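# Transfer green pen from blue plate to white plate

## Task

Take the green pen off the blue plate and leave it resting on the white plate, with no part of the robot (grippers, arms or camera cables) in contact with the pen at the end.

## Robot and tools

Robot: two arms, left_arm and right_arm, each with a parallel two-finger gripper and a wrist camera. Fixed head cameras: cam_head_left and cam_head_right. Wrist cameras: cam_left_wrist and cam_right_wrist. All four images are 672x504 pixels.

Frames. The scene frame has its origin at table-top height, halfway between the two nominal arm bases. +z points up, +x points away from the robot over the table, and left_arm sits on the +y side. Image left/right does not match arm names. Calibrated bases in the scene frame: left_arm at (-0.015, +0.340, 0) m with quat_wxyz (+1.000, 0, 0, -0.004); right_arm at (+0.046, -0.370, 0) m with quat_wxyz (+1.000, 0, 0, +0.015). Both bases have +z as up. Every hand pose, hand target and wrist camera pose is given in that arm's own base frame. Fixed cameras and the table use the scene frame. Printed hand positions can be off by a few centimetres, more at long reach.

Gripper geometry: fingers point along the gripper's +z axis and separate along its y axis. end_effector_position is the point between the pads, about 1 cm short of the fingertips.

The 16-number row, shared by execute_actions and move. One flat list covers both arms: left_arm x, y, z, qw, qx, qy, qz, opening, then right_arm in the same order. x, y, z is an absolute position in metres, in that arm's base frame. qw..qz is an absolute orientation quaternion, w first, in the same frame. Opening runs from -1 (closed) to +1 (fully open, 0.093 m). Both arms must always be filled in. To keep an arm still, resend its last reported pose and its current opening unchanged in every row and call. To keep a gripper's orientation, repeat one fixed quaternion rather than copying a drifted reading. A 0 opening is a real command, not a skip.

execute_actions(actions, cameras). actions is a list of actions. Each action is a table of up to 15 rows, one row per 1/30 s step, 0.5 s in total; a short table repeats its last row. An empty list only reports state and images. Per step, commanded orientation is clipped to within 40 degrees of the measured one, and one action may not reach the target. After each action the arm heads for the "Hand target" in the result, so send the remainder next time. The whole call is rejected if any action is malformed or if the first action puts a target more than 0.6 m from the gripper, along any gripper axis. cameras: a list of names, null or ["all"] for all, [] for none.

move(target, speed, blend, opening_speed, blocking, cameras). target is one 16-number row or a list of up to 15 rows, which are absolute poses visited along straight lines (no 0.6 m limit). speed: m/s, 0.002 to 2.9, default 0.25; rotation capped at twice that in rad/s; one value or one per target. blend: corner rounding in m, one value or one per target; default 0 stops at each point. opening_speed: rate on the -1..+1 scale per second, at least 0.2. A changed opening in a later list target is applied only when everything has come to rest there. blocking=false returns after about 0.5 s while the move continues; a new move takes over from the old path. A move is capped at 10 s. Paths ignore obstacles and the other arm; fast moves overshoot and stray. The result adds a "move:" line: done (at rest within 10 mm and 2 degrees), off_target, moving, held, fault, plus limits=paced (pose clipped) or limits=held (steps withheld by a check).

wait(seconds, cameras): 0 to 10 s, arms hold last command; a running move continues. stop(cameras): brakes a running move. zoom_image(camera, region): region [x0, y0, x1, y1] in pixels from the top-left of that camera's latest image, at most 504x504. finished_scene(scene): integer 1 or 2, the current scene number; it is final.

Reading results: end_effector_position and end_effector_quat_wxyz per arm, Hand target, Tool commands, Joint positions (gripper gap in metres last), Joint velocities, Joint torques (numbers 1 to 3 wrap at ±28 N m), motor temperatures. grip_measured uses the opening scale: pads meet near -0.94 and an object of width w mm reads about -0.94 + 0.0208·w, with a per-gripper offset up to 0.02 high. For a firm hold on a rigid item, command at least 0.24 below that width reading; keep resending that value while holding; release by commanding well above it. A thin pen may need a lower value, and a reading below -0.94 does not prove a grasp, so confirm with images.

Joint ranges (rad): waist -2.618 to 3.054, shoulder 0 to 3.142, elbow 0 to 3.142 (straight 2.901), wrist pitch and yaw -1.571 to 1.571, wrist roll -2.094 to 2.094.

Cautions. Grippers sag under gravity and friction; check position and tilt after each motion and correct. Steer around an arm's own base, not past it. Keep the arms and grippers from colliding; grippers can hit each other unchecked. Avoid drops, releasing a moving object, fast contacts and hard presses; targets far beyond contact press harder. Nothing may fall or be left off the table. Loose objects may get nudged occasionally. Stretched or loaded arms heat motors: MOTOR HOT at 75 °C, a fold and idle arm at 90 °C, collapse at 100 °C. Simulated time keeps running while you compose replies.

Each tool is called after "Request:" by a JSON object that holds its "op" and its "data", one argument or row to a line.

## Session

Request:
{"op": "execute_actions", "data": {
  "actions": []
}}

Scene clock: 0.00 s.
left_arm: end_effector_position=(+0.3778, +0.0433, +0.0662) grip_measured=+1.000 end_effector_quat_wxyz=(+0.538, -0.102, +0.832, +0.092) | right_arm: end_effector_position=(+0.3883, -0.0296, +0.0658) grip_measured=+1.000 end_effector_quat_wxyz=(+0.518, +0.069, +0.847, -0.101)
Joint positions: left_arm=[-0.004 1.596 0.356 0.807 -0.27 -0.075 0.093] | right_arm=[0.046 1.599 0.425 0.694 0.285 0.036 0.093]
Joint velocities: within noise
Joint torques (N m): no reading
Motor temperatures (°C): left_arm=[26 28 30 30 26 28 26] | right_arm=[27 30 26 26 26 27 27]
Heat: left arm: 30 °C; right arm: 30 °C.
Hand target: left_arm +0.3805, +0.0433, +0.0712; +0.544, -0.103, +0.828, +0.092 | right_arm +0.3904, -0.0295, +0.0699; +0.523, +0.070, +0.844, -0.100
Tool commands: left_gripper/opening=+1.0 right_gripper/opening=+1.0

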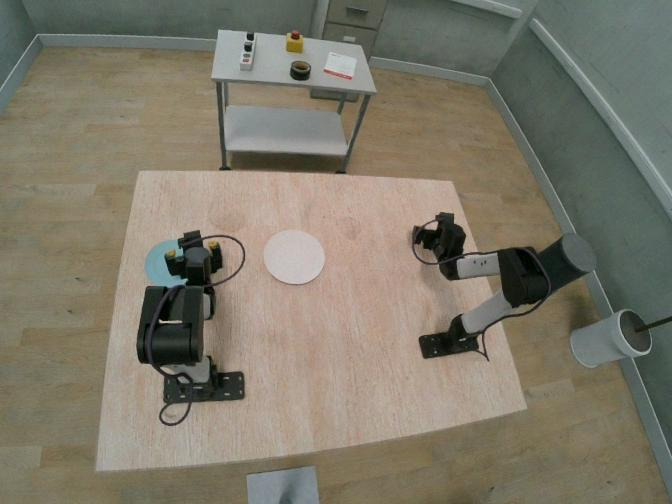

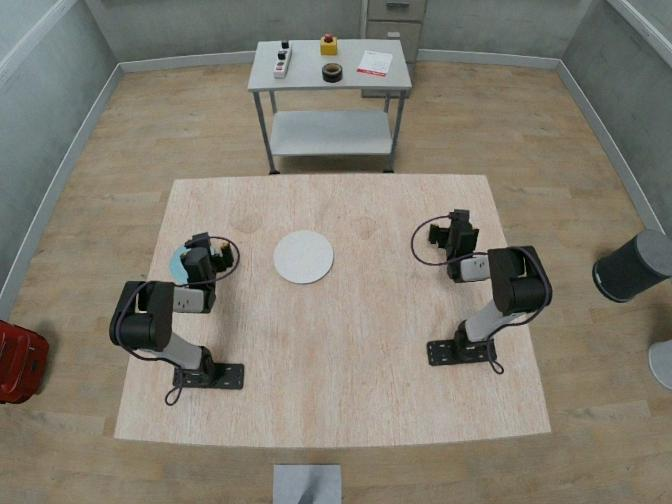

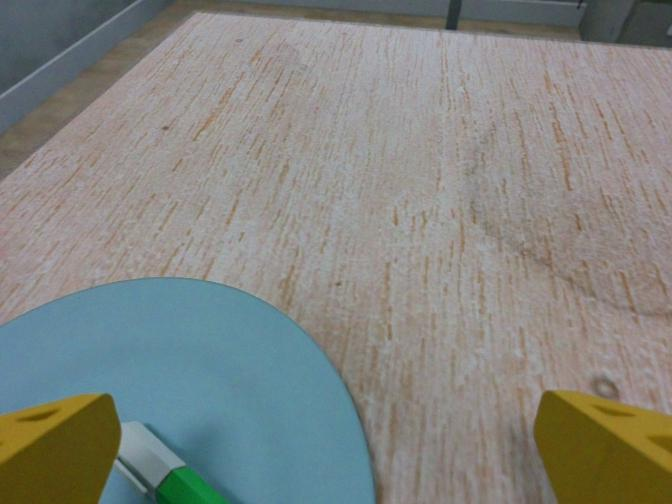

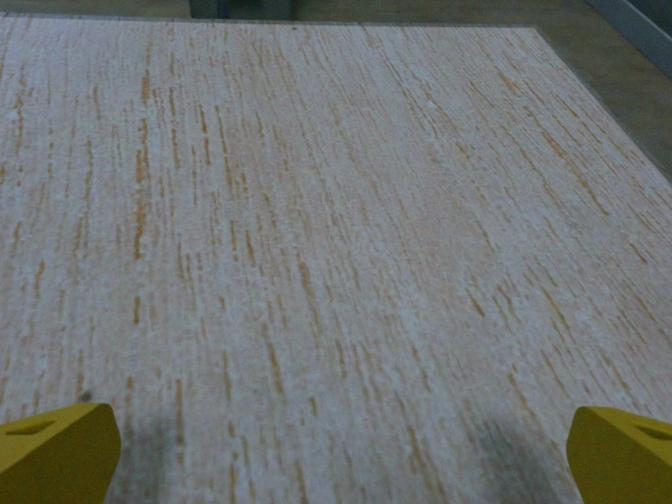

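Request:
{"op": "zoom_image", "data": {
  "camera": "cam_head_left",
  "region": [120, 200, 350, 320]
}}

Request:
{"op": "zoom_image", "data": {
  "camera": "cam_head_right",
  "region": [140, 200, 350, 310]
}}

Scaled by 2.191.

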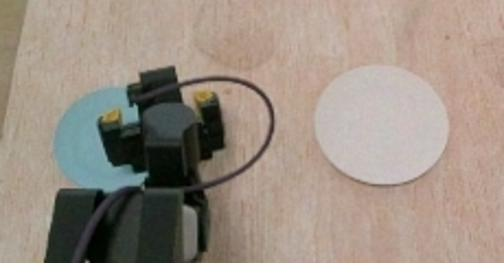

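Scaled by 2.400.

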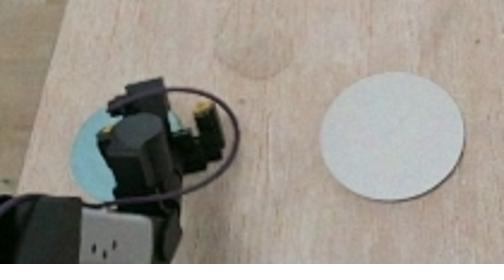

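Request:
{"op": "move", "data": {
  "target": [0.28, 0.05, 0.24, 0.342, 0, 0.94, 0, 1, 0.3883, -0.0296, 0.0658, 0.518, 0.069, 0.847, -0.101, 1]
}}

Scene clock: 19.53 s.
left_arm: end_effector_position=(+0.2796, +0.0523, +0.2289) grip_measured=+1.000 end_effector_quat_wxyz=(+0.340, -0.014, +0.940, +0.006) | right_arm: end_effector_position=(+0.3883, -0.0296, +0.0658) grip_measured=+1.000 end_effector_quat_wxyz=(+0.518, +0.069, +0.847, -0.101)
Joint positions: left_arm=[0.276 1.059 1.11 -0.943 0.155 0.192 0.093] | right_arm=[0.046 1.599 0.425 0.694 0.285 0.036 0.093]
Joint torques (N m): left_arm=[0.77 -1.37 11.78 1.48 0.34 0.2] | right_arm=[0.2 -5.57 4.77 2.62 0.02 0.08]
Motor temperatures (°C): left_arm=[26 29 32 34 26 28 26] | right_arm=[27 31 28 31 26 27 27]
Heat: left arm: 34 °C; right arm: 31 °C.
Hand target: left_arm +0.2791, +0.0515, +0.2403; +0.343, -0.007, +0.939, +0.002 | right_arm +0.3883, -0.0296, +0.0658; +0.518, +0.069, +0.847, -0.101
Off the commanded pose: left_arm 0.011 m, 2 deg | right_arm 0.000 m, 0 deg.
move: off_target (left_arm)

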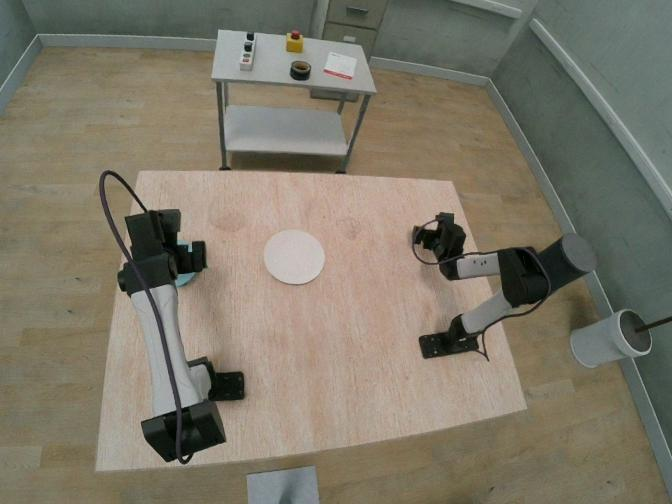

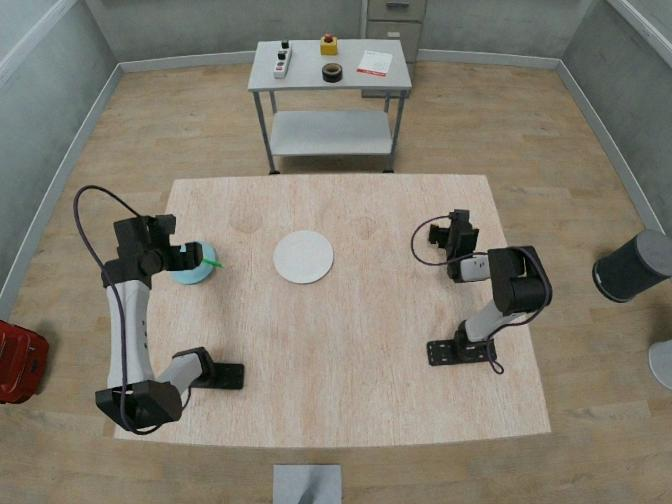

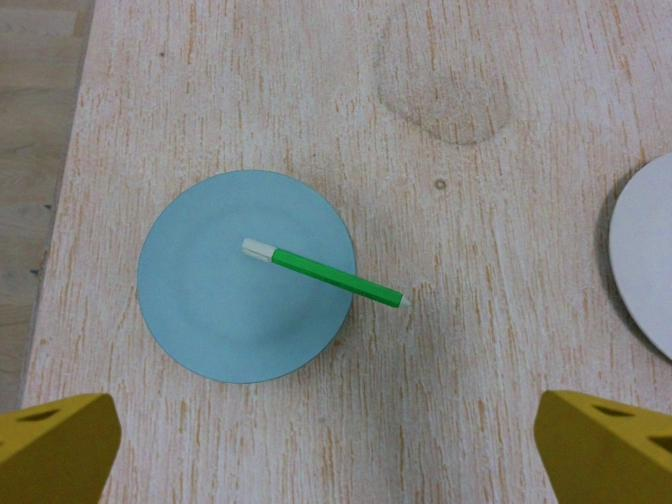

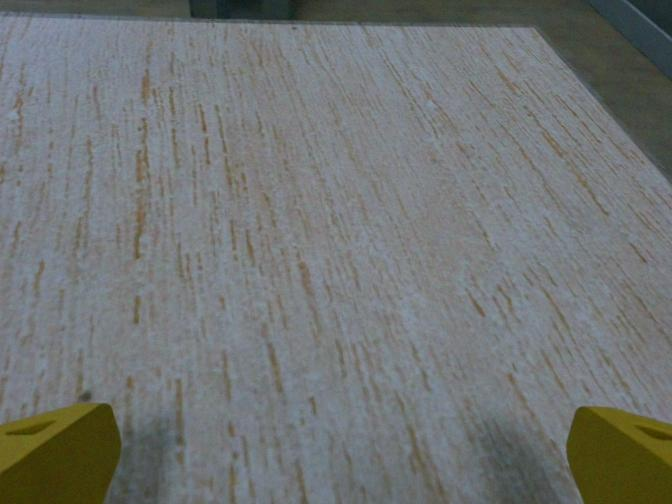

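Request:
{"op": "zoom_image", "data": {
  "camera": "cam_head_right",
  "region": [140, 200, 350, 310]
}}

Request:
{"op": "zoom_image", "data": {
  "camera": "cam_left_wrist",
  "region": [120, 150, 440, 390]
}}

Scaled by 2.400.

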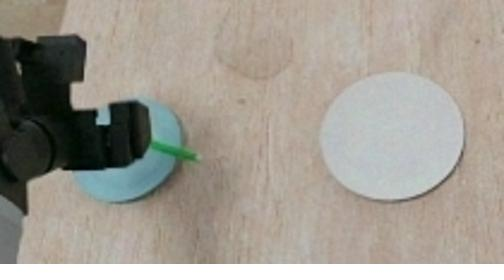

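Scaled by 1.575.

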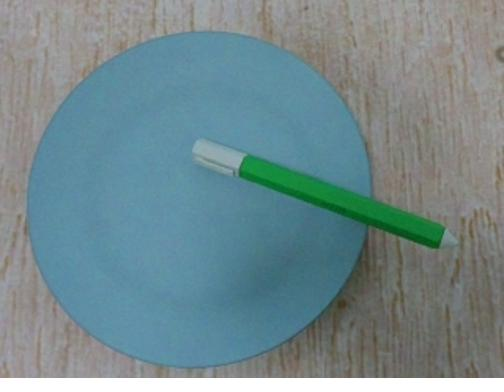

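Request:
{"op": "move", "data": {
  "target": [0.37, 0.055, 0.15, 0, -0.5757, 0.8177, 0, 1, 0.3883, -0.0296, 0.0658, 0.518, 0.069, 0.847, -0.101, 1],
  "speed": 0.4
}}

Scene clock: 111.87 s.
left_arm: end_effector_position=(+0.3643, +0.0524, +0.1468) grip_measured=+1.000 end_effector_quat_wxyz=(-0.001, -0.562, +0.827, +0.005) | right_arm: end_effector_position=(+0.3883, -0.0296, +0.0658) grip_measured=+1.000 end_effector_quat_wxyz=(+0.518, +0.069, +0.847, -0.101)
Joint positions: left_arm=[0.139 1.957 1.84 -1.461 -0.008 -1.053 0.093] | right_arm=[0.046 1.599 0.425 0.694 0.285 0.036 0.093]
Joint torques (N m): left_arm=[0.54 -6.61 10.21 0.29 0.12 -0.16] | right_arm=[0.2 -5.56 4.75 2.62 0.02 0.08]
Motor temperatures (°C): left_arm=[26 28 43 34 26 28 26] | right_arm=[27 33 29 37 26 27 27]
Heat: left arm: 43 °C; right arm: 37 °C.
Hand target: left_arm +0.3699, +0.0532, +0.1510; +0.000, -0.571, +0.821, -0.003 | right_arm +0.3883, -0.0296, +0.0658; +0.518, +0.069, +0.847, -0.101
Off the commanded pose: left_arm 0.007 m, 2 deg | right_arm 0.000 m, 0 deg.
move: done

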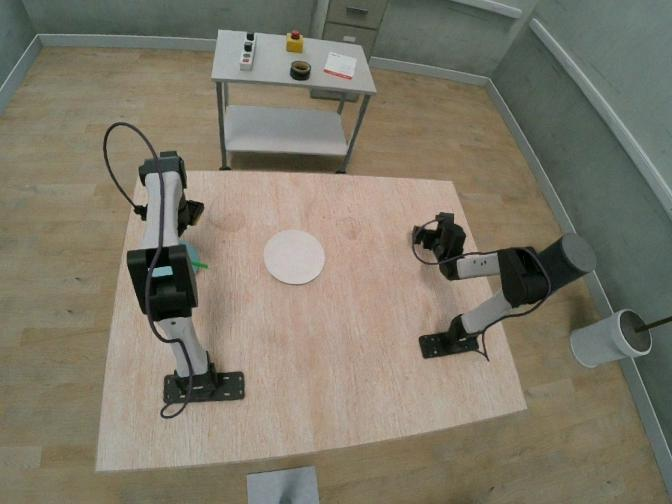

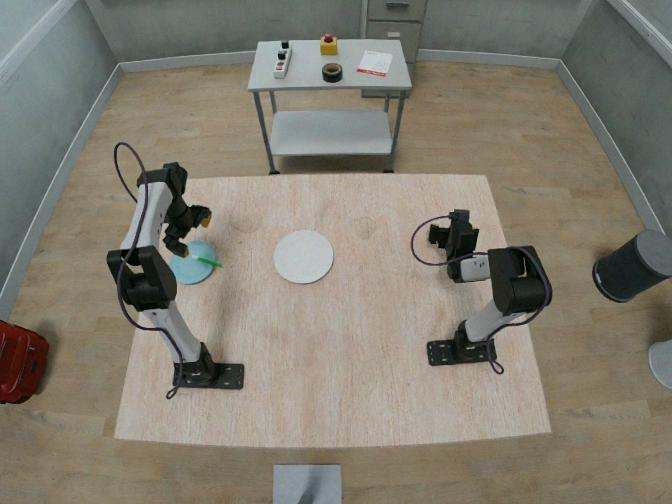

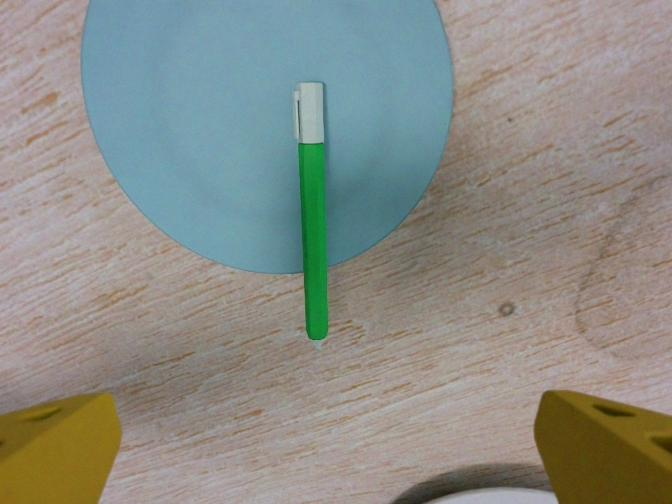

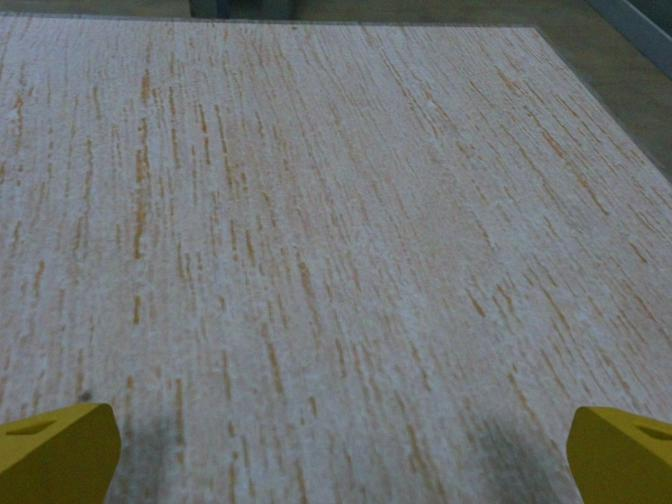

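Request:
{"op": "move", "data": {
  "target": [0.367, 0.067, 0.098, 0, -0.5842, 0.8116, 0, 1, 0.3883, -0.0296, 0.0658, 0.518, 0.069, 0.847, -0.101, 1],
  "speed": 0.2,
  "cameras": ["cam_head_right", "cam_left_wrist"]
}}

Scene clock: 144.33 s.
left_arm: end_effector_position=(+0.3684, +0.0658, +0.1067) grip_measured=+1.000 end_effector_quat_wxyz=(+0.007, -0.576, +0.818, +0.000) | right_arm: end_effector_position=(+0.3883, -0.0296, +0.0658) grip_measured=+1.000 end_effector_quat_wxyz=(+0.518, +0.069, +0.847, -0.101)
Joint positions: left_arm=[0.174 1.957 1.681 -1.283 -0.006 -1.053 0.093] | right_arm=[0.046 1.599 0.425 0.694 0.285 0.036 0.093]
Joint torques (N m): left_arm=[0.54 -7.36 4.74 0.67 0.05 -0.13] | right_arm=[0.2 -5.59 4.75 2.62 0.02 0.08]
Heat: left arm: 40 °C; right arm: 39 °C.
Hand target: left_arm +0.3668, +0.0666, +0.0981; -0.001, -0.584, +0.812, +0.000 | right_arm +0.3883, -0.0296, +0.0658; +0.518, +0.069, +0.847, -0.101
Off the commanded pose: left_arm 0.009 m, 1 deg | right_arm 0.000 m, 0 deg.
move: done

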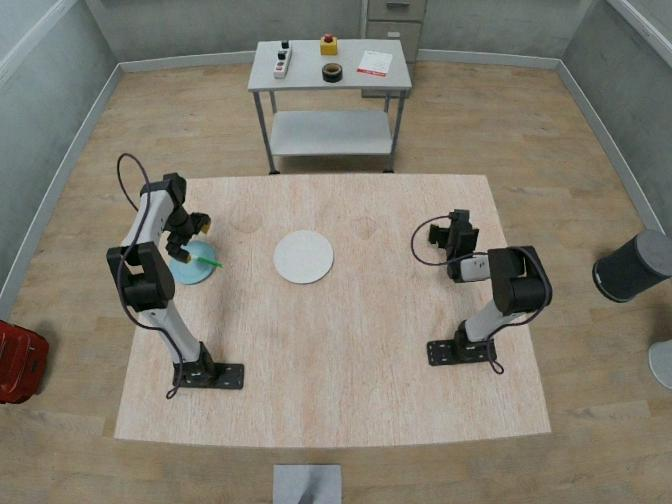

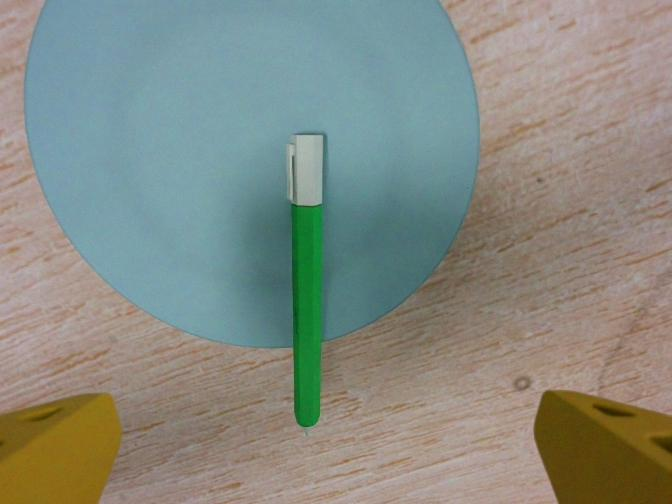

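Request:
{"op": "move", "data": {
  "target": [0.3635, 0.078, 0.065, 0, -0.5842, 0.8116, 0, 1, 0.3883, -0.0296, 0.0658, 0.518, 0.069, 0.847, -0.101, 1],
  "speed": 0.15,
  "cameras": ["cam_head_right", "cam_left_wrist"]
}}

Scene clock: 158.97 s.
left_arm: end_effector_position=(+0.3661, +0.0771, +0.0763) grip_measured=+1.000 end_effector_quat_wxyz=(+0.010, -0.587, +0.809, -0.001) | right_arm: end_effector_position=(+0.3883, -0.0296, +0.0658) grip_measured=+1.000 end_effector_quat_wxyz=(+0.518, +0.069, +0.847, -0.101)
Joint positions: left_arm=[0.205 1.961 1.565 -1.156 -0.006 -1.05 0.093] | right_arm=[0.046 1.599 0.425 0.694 0.285 0.036 0.093]
Joint torques (N m): left_arm=[0.55 -6.82 4.74 0.68 0.04 0.18] | right_arm=[0.21 -5.59 4.78 2.62 0.01 0.08]
Heat: left arm: 39 °C; right arm: 40 °C.
Hand target: left_arm +0.3634, +0.0779, +0.0653; +0.000, -0.584, +0.811, +0.000 | right_arm +0.3883, -0.0296, +0.0658; +0.518, +0.069, +0.847, -0.101
Off the commanded pose: left_arm 0.012 m, 1 deg | right_arm 0.000 m, 0 deg.
move: off_target (left_arm)

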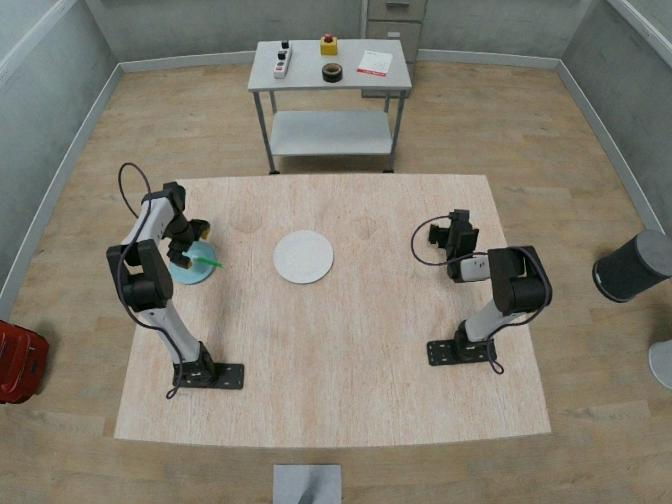

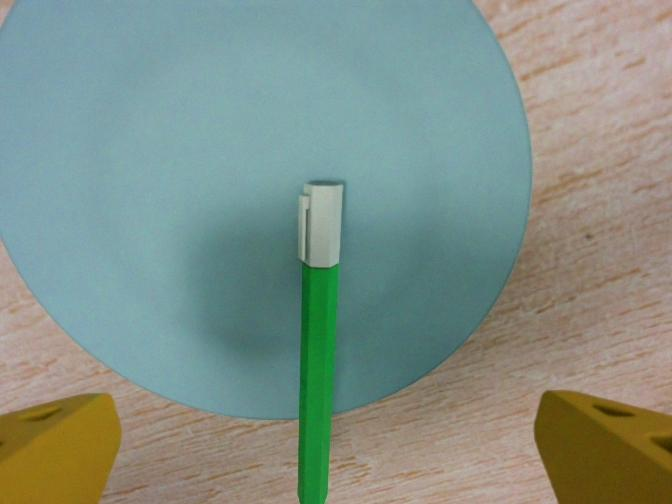

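Request:
{"op": "move", "data": {
  "target": [0.363, 0.0862, 0.036, 0, -0.5800, 0.8146, 0, 1, 0.3883, -0.0296, 0.0658, 0.518, 0.069, 0.847, -0.101, 1],
  "speed": 0.12,
  "cameras": ["cam_head_right", "cam_left_wrist"]
}}

Scene clock: 175.80 s.
left_arm: end_effector_position=(+0.3659, +0.0851, +0.0464) grip_measured=+1.000 end_effector_quat_wxyz=(+0.008, -0.583, +0.813, +0.000) | right_arm: end_effector_position=(+0.3883, -0.0296, +0.0658) grip_measured=+1.000 end_effector_quat_wxyz=(+0.518, +0.069, +0.847, -0.101)
Joint positions: left_arm=[0.226 1.994 1.491 -1.053 -0.006 -1.018 0.093] | right_arm=[0.046 1.599 0.425 0.694 0.285 0.036 0.093]
Joint torques (N m): left_arm=[0.61 -7.04 4.68 0.68 0.04 0.19] | right_arm=[0.23 -5.56 4.77 2.63 0.01 0.08]
Motor temperatures (°C): left_arm=[26 33 37 32 26 28 26] | right_arm=[27 33 30 40 26 27 27]
Heat: left arm: 37 °C; right arm: 40 °C.
Hand target: left_arm +0.3626, +0.0860, +0.0363; -0.001, -0.580, +0.815, +0.000 | right_arm +0.3883, -0.0296, +0.0658; +0.518, +0.069, +0.847, -0.101
Off the commanded pose: left_arm 0.011 m, 1 deg | right_arm 0.000 m, 0 deg.
move: off_target (left_arm)

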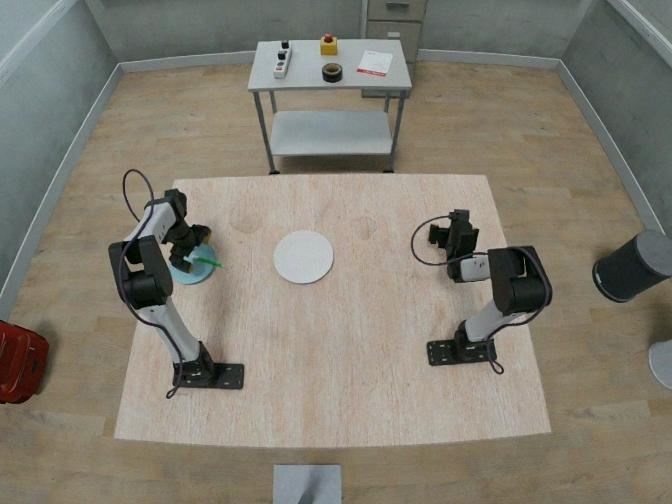

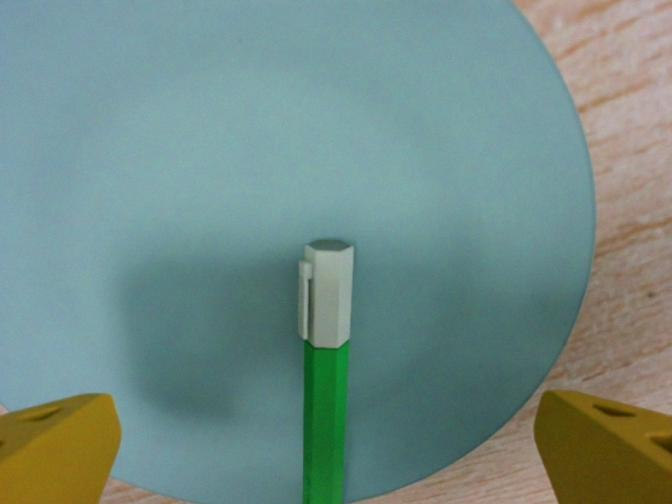

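Request:
{"op": "zoom_image", "data": {
  "camera": "cam_head_right",
  "region": [150, 200, 250, 300]
}}

Request:
{"op": "zoom_image", "data": {
  "camera": "cam_head_left",
  "region": [120, 200, 240, 300]
}}

Scaled by 5.040.

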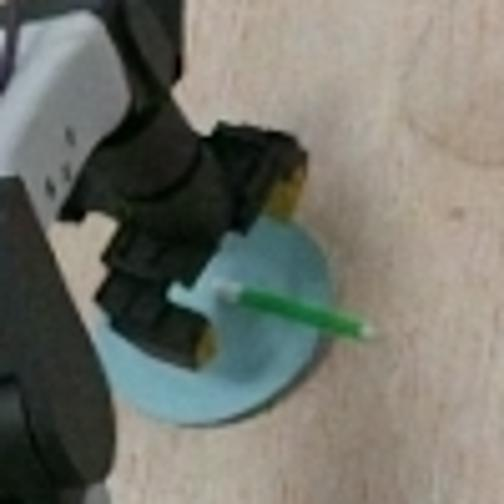

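This scene's latest camera images include none from cam_head_left. They are from: cam_head_right, cam_left_wrist. cam_head_left's image comes with the result of a call that names it in "cameras".

Request:
{"op": "move", "data": {
  "target": [0.3545, 0.0625, 0.036, 0, -0.5800, 0.8146, 0, 1, 0.3883, -0.0296, 0.0658, 0.518, 0.069, 0.847, -0.101, 1],
  "speed": 0.12
}}

Request:
{"op": "zoom_image", "data": {
  "camera": "cam_head_right",
  "region": [150, 200, 250, 300]
}}

Request:
{"op": "zoom_image", "data": {
  "camera": "cam_head_left",
  "region": [120, 200, 240, 300]
}}

Scene clock: 218.63 s.
left_arm: end_effector_position=(+0.3532, +0.0659, +0.0309) grip_measured=+1.000 end_effector_quat_wxyz=(-0.014, -0.576, +0.817, +0.010) | right_arm: end_effector_position=(+0.3883, -0.0296, +0.0658) grip_measured=+1.000 end_effector_quat_wxyz=(+0.518, +0.069, +0.847, -0.101)
Joint positions: left_arm=[0.182 1.994 1.426 -1.036 -0.006 -1.046 0.093] | right_arm=[0.046 1.599 0.425 0.694 0.285 0.036 0.093]
Joint torques (N m): left_arm=[-0.68 -10.3 4.33 0.61 0.04 -0.16] | right_arm=[0.21 -5.6 4.77 2.63 0.01 0.08]
Heat: left arm: 36 °C; right arm: 42 °C.
Hand target: left_arm +0.3544, +0.0626, +0.0360; -0.001, -0.580, +0.815, +0.000 | right_arm +0.3883, -0.0296, +0.0658; +0.518, +0.069, +0.847, -0.101
Off the commanded pose: left_arm 0.006 m, 2 deg | right_arm 0.000 m, 0 deg.
move: done

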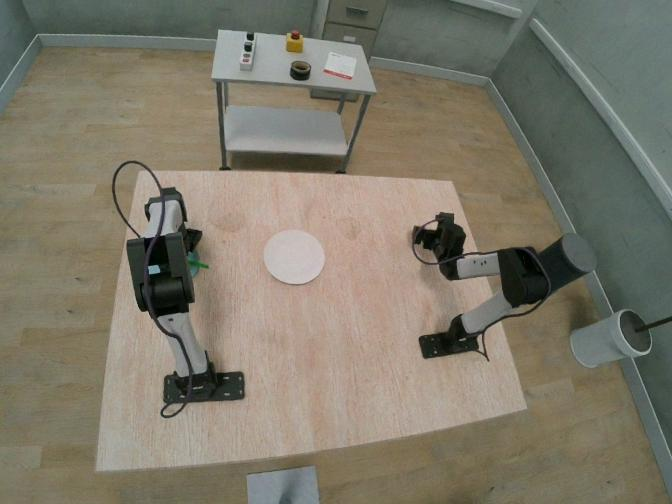

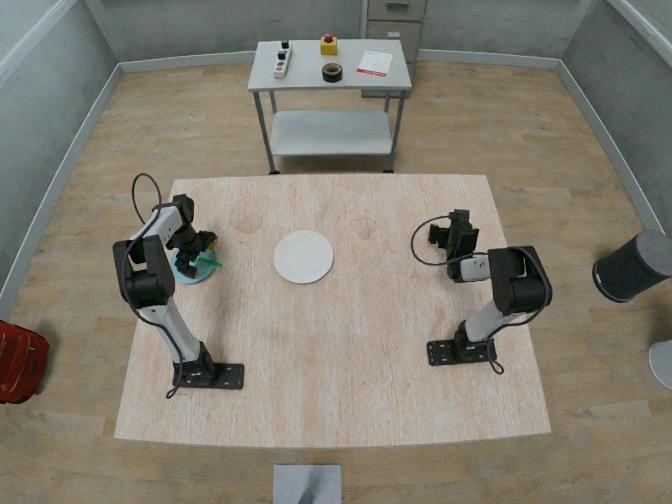

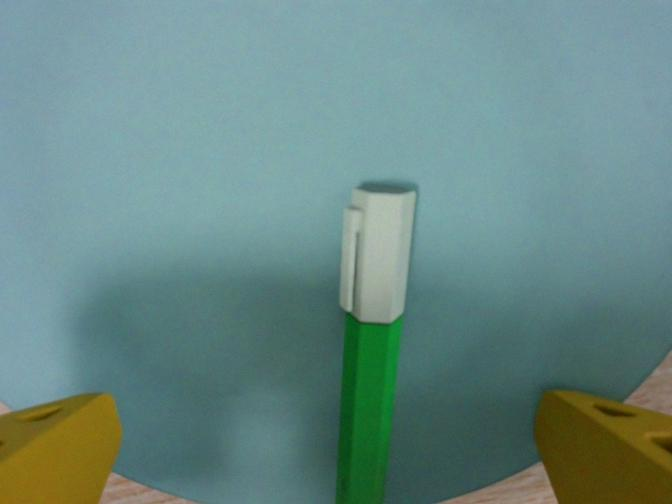

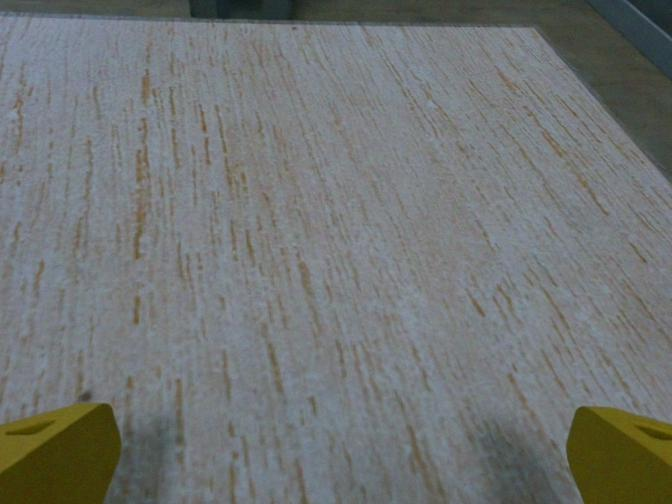

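Scaled by 5.040.

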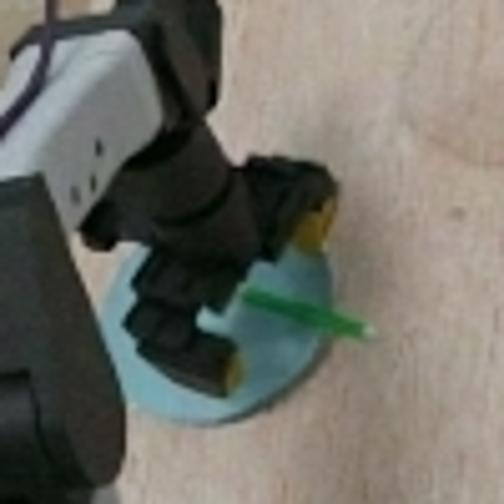

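Scaled by 4.200.

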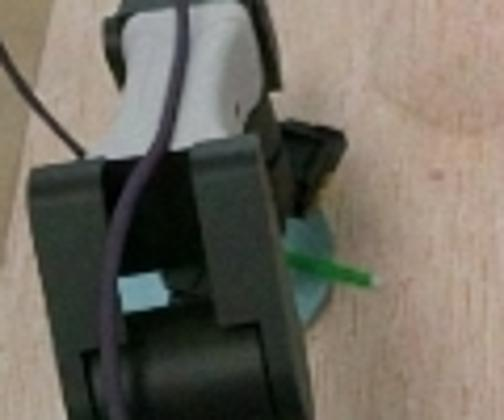

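Request:
{"op": "move", "data": {
  "target": [0.358, 0.057, 0.028, 0, -0.5800, 0.8146, 0, 1, 0.3883, -0.0296, 0.0658, 0.518, 0.069, 0.847, -0.101, 1],
  "speed": 0.08,
  "cameras": ["cam_head_right", "cam_left_wrist"]
}}

Request:
{"op": "zoom_image", "data": {
  "camera": "cam_head_right",
  "region": [150, 200, 250, 300]
}}

Scene clock: 259.87 s.
left_arm: end_effector_position=(+0.3581, +0.0627, +0.0299) grip_measured=+1.000 end_effector_quat_wxyz=(-0.005, -0.579, +0.815, +0.006) | right_arm: end_effector_position=(+0.3883, -0.0296, +0.0658) grip_measured=+1.000 end_effector_quat_wxyz=(+0.518, +0.069, +0.847, -0.101)
Joint positions: left_arm=[0.17 1.994 1.423 -1.013 -0.006 -1.064 0.093] | right_arm=[0.046 1.599 0.425 0.694 0.285 0.036 0.093]
Joint torques (N m): left_arm=[-1.22 -8.92 4.1 0.68 0.03 -0.14] | right_arm=[0.23 -5.6 4.74 2.62 0.01 0.08]
Motor temperatures (°C): left_arm=[26 42 34 32 26 28 26] | right_arm=[27 33 30 43 26 27 27]
Heat: left arm: 42 °C; right arm: 43 °C.
Hand target: left_arm +0.3580, +0.0571, +0.0280; +0.000, -0.580, +0.815, +0.000 | right_arm +0.3883, -0.0296, +0.0658; +0.518, +0.069, +0.847, -0.101
Off the commanded pose: left_arm 0.006 m, 1 deg | right_arm 0.000 m, 0 deg.
move: done

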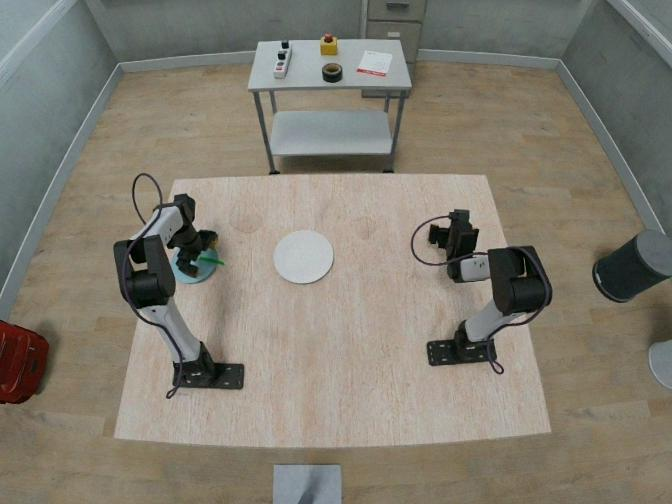

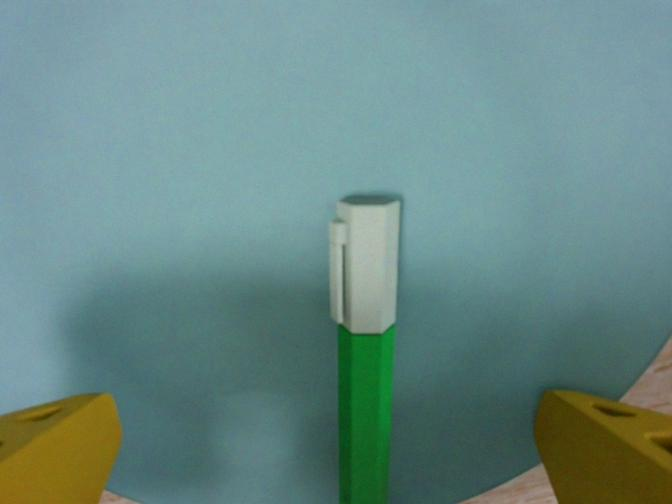

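Scaled by 5.040.

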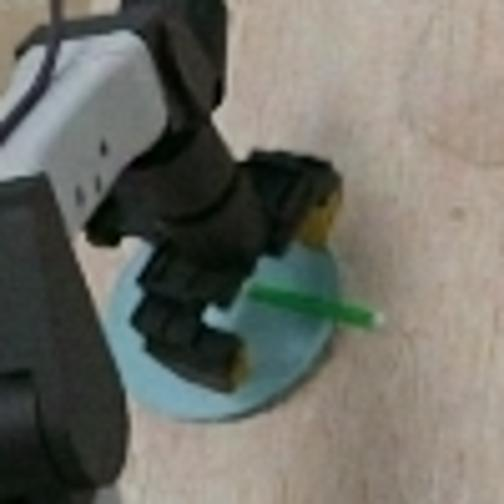

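Request:
{"op": "move", "data": {
  "target": [0.358, 0.057, 0.050, 0, -0.5800, 0.8146, 0, 1, 0.3883, -0.0296, 0.0658, 0.518, 0.069, 0.847, -0.101, 1],
  "speed": 0.12,
  "cameras": ["cam_head_right", "cam_left_wrist"]
}}

Request:
{"op": "zoom_image", "data": {
  "camera": "cam_head_right",
  "region": [150, 200, 250, 300]
}}

Scene clock: 270.67 s.
left_arm: end_effector_position=(+0.3490, +0.0598, +0.0308) grip_measured=+1.000 end_effector_quat_wxyz=(-0.022, -0.578, +0.816, +0.014) | right_arm: end_effector_position=(+0.3883, -0.0296, +0.0658) grip_measured=+1.000 end_effector_quat_wxyz=(+0.518, +0.069, +0.847, -0.101)
Joint positions: left_arm=[0.167 1.992 1.423 -1.053 -0.006 -1.066 0.093] | right_arm=[0.046 1.599 0.425 0.694 0.285 0.036 0.093]
Joint torques (N m): left_arm=[-0.83 -10.74 8.54 0.2 0.04 -0.14] | right_arm=[0.21 -5.59 4.77 2.61 0.01 0.08]
Heat: left arm: 43 °C; right arm: 43 °C.
Hand target: left_arm +0.3575, +0.0570, +0.0496; +0.000, -0.580, +0.814, +0.000 | right_arm +0.3883, -0.0296, +0.0658; +0.518, +0.069, +0.847, -0.101
Off the commanded pose: left_arm 0.021 m, 3 deg | right_arm 0.000 m, 0 deg.
move: off_target (left_arm)

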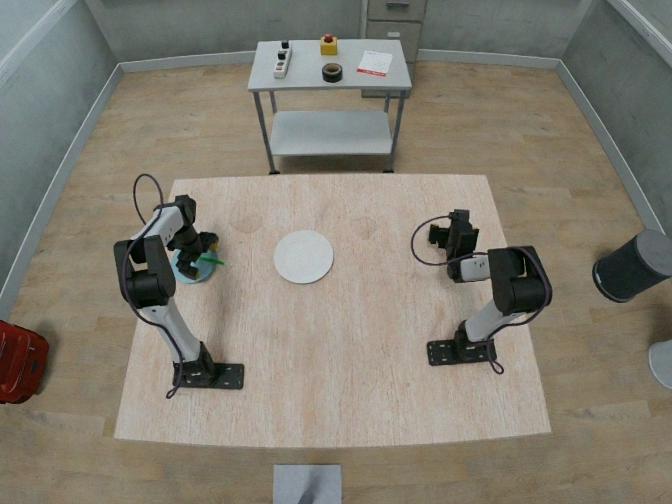

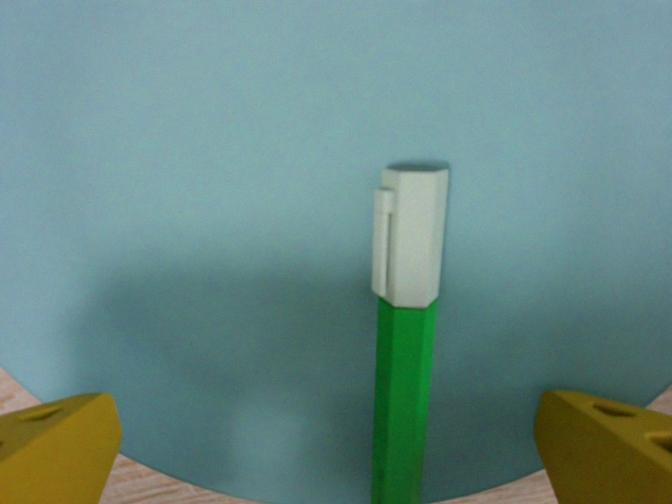

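Scaled by 5.040.

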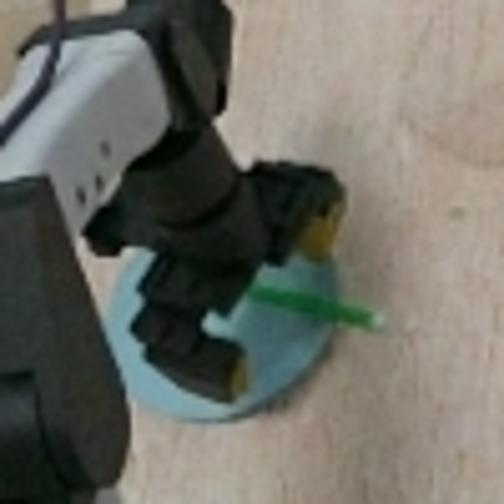

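Request:
{"op": "move", "data": {
  "target": [0.358, 0.057, 0.075, 0, -0.5800, 0.8146, 0, -0.2, 0.3883, -0.0296, 0.0658, 0.518, 0.069, 0.847, -0.101, 1],
  "speed": 0.15,
  "opening_speed": 1.0,
  "cameras": ["cam_head_right", "cam_left_wrist"]
}}

Request:
{"op": "zoom_image", "data": {
  "camera": "cam_head_right",
  "region": [150, 200, 250, 300]
}}

Scene clock: 279.93 s.
left_arm: end_effector_position=(+0.3473, +0.0595, +0.0554) grip_measured=-0.197 end_effector_quat_wxyz=(-0.024, -0.578, +0.816, +0.015) | right_arm: end_effector_position=(+0.3883, -0.0296, +0.0658) grip_measured=+1.000 end_effector_quat_wxyz=(+0.518, +0.069, +0.847, -0.101)
Joint positions: left_arm=[0.167 1.963 1.483 -1.147 -0.006 -1.066 0.036] | right_arm=[0.046 1.599 0.425 0.694 0.285 0.036 0.093]
Joint torques (N m): left_arm=[-0.85 -10.14 9.68 0.19 0.04 -0.12] | right_arm=[0.24 -5.59 4.75 2.62 0.02 0.08]
Heat: left arm: 44 °C; right arm: 44 °C.
Hand target: left_arm +0.3573, +0.0569, +0.0748; +0.000, -0.580, +0.815, +0.000 | right_arm +0.3883, -0.0296, +0.0658; +0.518, +0.069, +0.847, -0.101
Off the commanded pose: left_arm 0.022 m, 3 deg | right_arm 0.000 m, 0 deg.
move: off_target (left_arm)

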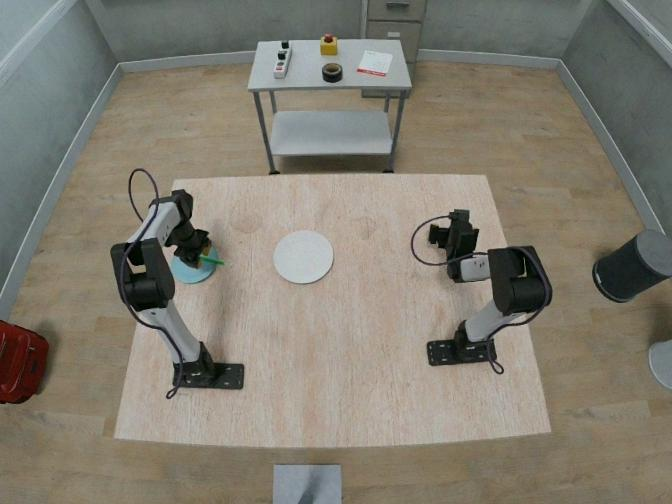

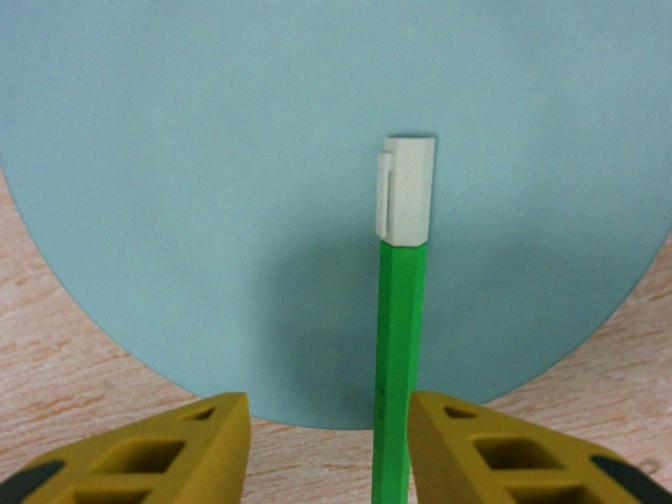

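Scaled by 5.040.

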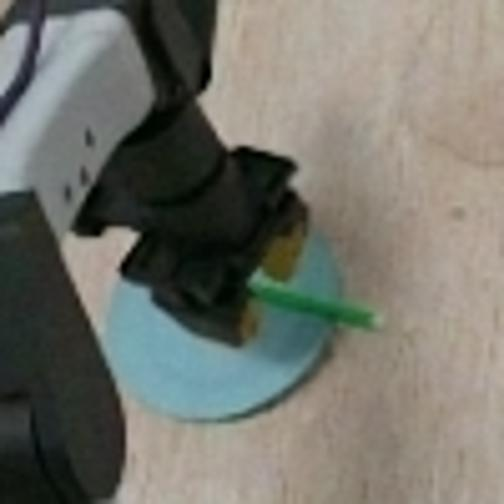

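Request:
{"op": "move", "data": {
  "target": [
    [0.360, 0.057, 0.110, 0, -0.5800, 0.8146, 0, -0.2, 0.3883, -0.0296, 0.0658, 0.518, 0.069, 0.847, -0.101, 1],
    [0.3575, 0.057, 0.045, 0, -0.5800, 0.8146, 0, -0.2, 0.3883, -0.0296, 0.0658, 0.518, 0.069, 0.847, -0.101, 1]
  ],
  "speed": 0.15,
  "cameras": ["cam_head_right", "cam_left_wrist"]
}}

Request:
{"op": "zoom_image", "data": {
  "camera": "cam_head_right",
  "region": [150, 200, 250, 300]
}}

Scene clock: 297.23 s.
left_arm: end_effector_position=(+0.3595, +0.0615, +0.0535) grip_measured=-0.197 end_effector_quat_wxyz=(+0.007, -0.578, +0.816, +0.000) | right_arm: end_effector_position=(+0.3883, -0.0296, +0.0658) grip_measured=+1.000 end_effector_quat_wxyz=(+0.518, +0.069, +0.847, -0.101)
Joint positions: left_arm=[0.167 1.95 1.457 -1.067 -0.006 -1.066 0.036] | right_arm=[0.046 1.599 0.425 0.694 0.285 0.036 0.093]
Joint torques (N m): left_arm=[-0.85 -7.12 4.63 0.68 0.03 -0.12] | right_arm=[0.21 -5.61 4.75 2.61 0.01 0.08]
Heat: left arm: 44 °C; right arm: 44 °C.
Hand target: left_arm +0.3574, +0.0571, +0.0451; +0.000, -0.580, +0.815, +0.000 | right_arm +0.3883, -0.0296, +0.0658; +0.518, +0.069, +0.847, -0.101
Off the commanded pose: left_arm 0.010 m, 1 deg | right_arm 0.000 m, 0 deg.
move: done

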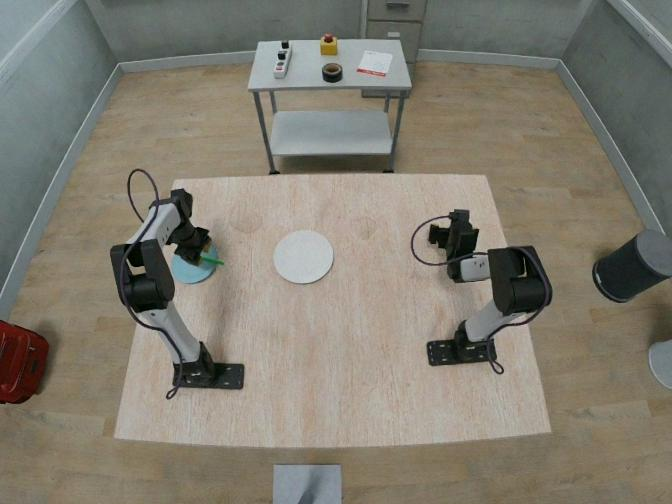

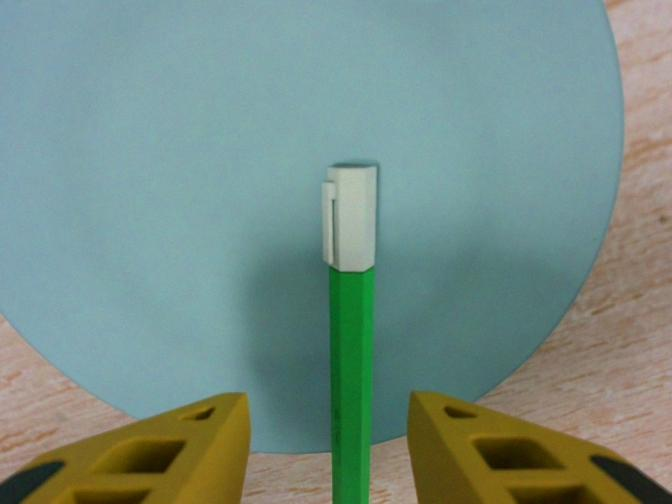

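Scaled by 5.040.

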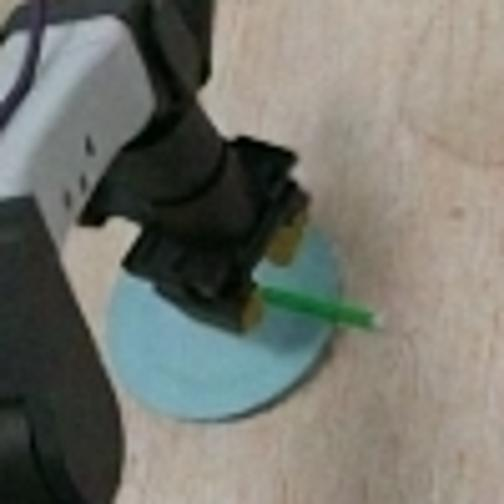

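Request:
{"op": "move", "data": {
  "target": [0.3625, 0.053, 0.020, 0, -0.5800, 0.8146, 0, -0.2, 0.3883, -0.0296, 0.0658, 0.518, 0.069, 0.847, -0.101, 1],
  "speed": 0.08,
  "cameras": ["cam_head_right", "cam_left_wrist"]
}}

Request:
{"op": "zoom_image", "data": {
  "camera": "cam_head_right",
  "region": [150, 200, 250, 300]
}}

Scene clock: 308.97 s.
left_arm: end_effector_position=(+0.3651, +0.0575, +0.0304) grip_measured=-0.197 end_effector_quat_wxyz=(+0.008, -0.577, +0.817, -0.001) | right_arm: end_effector_position=(+0.3883, -0.0296, +0.0658) grip_measured=+1.000 end_effector_quat_wxyz=(+0.518, +0.069, +0.847, -0.101)
Joint positions: left_arm=[0.153 1.989 1.418 -0.984 -0.006 -1.076 0.036] | right_arm=[0.046 1.599 0.425 0.694 0.285 0.036 0.093]
Joint torques (N m): left_arm=[-0.81 -6.89 4.57 0.69 0.03 -0.15] | right_arm=[0.23 -5.6 4.75 2.63 0.02 0.08]
Heat: left arm: 43 °C; right arm: 44 °C.
Hand target: left_arm +0.3621, +0.0530, +0.0203; +0.000, -0.580, +0.815, +0.000 | right_arm +0.3883, -0.0296, +0.0658; +0.518, +0.069, +0.847, -0.101
Off the commanded pose: left_arm 0.012 m, 1 deg | right_arm 0.000 m, 0 deg.
move: off_target (left_arm)

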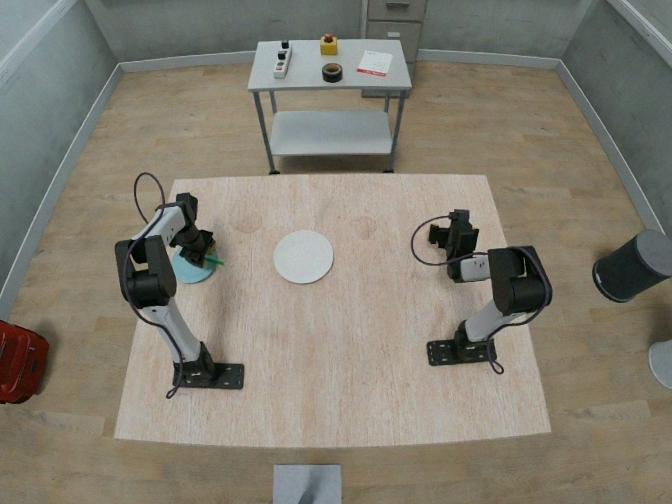

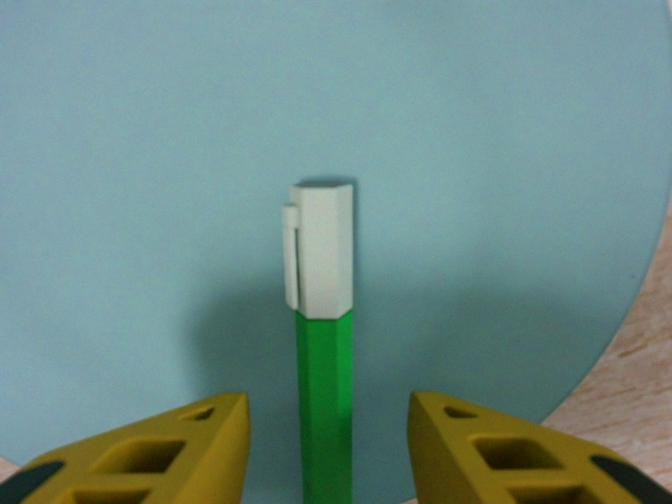

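Scaled by 5.040.

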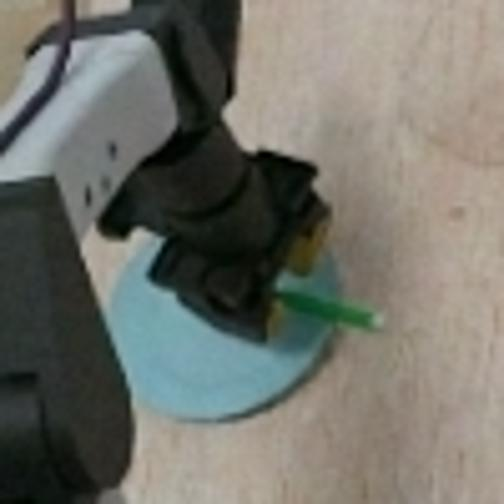

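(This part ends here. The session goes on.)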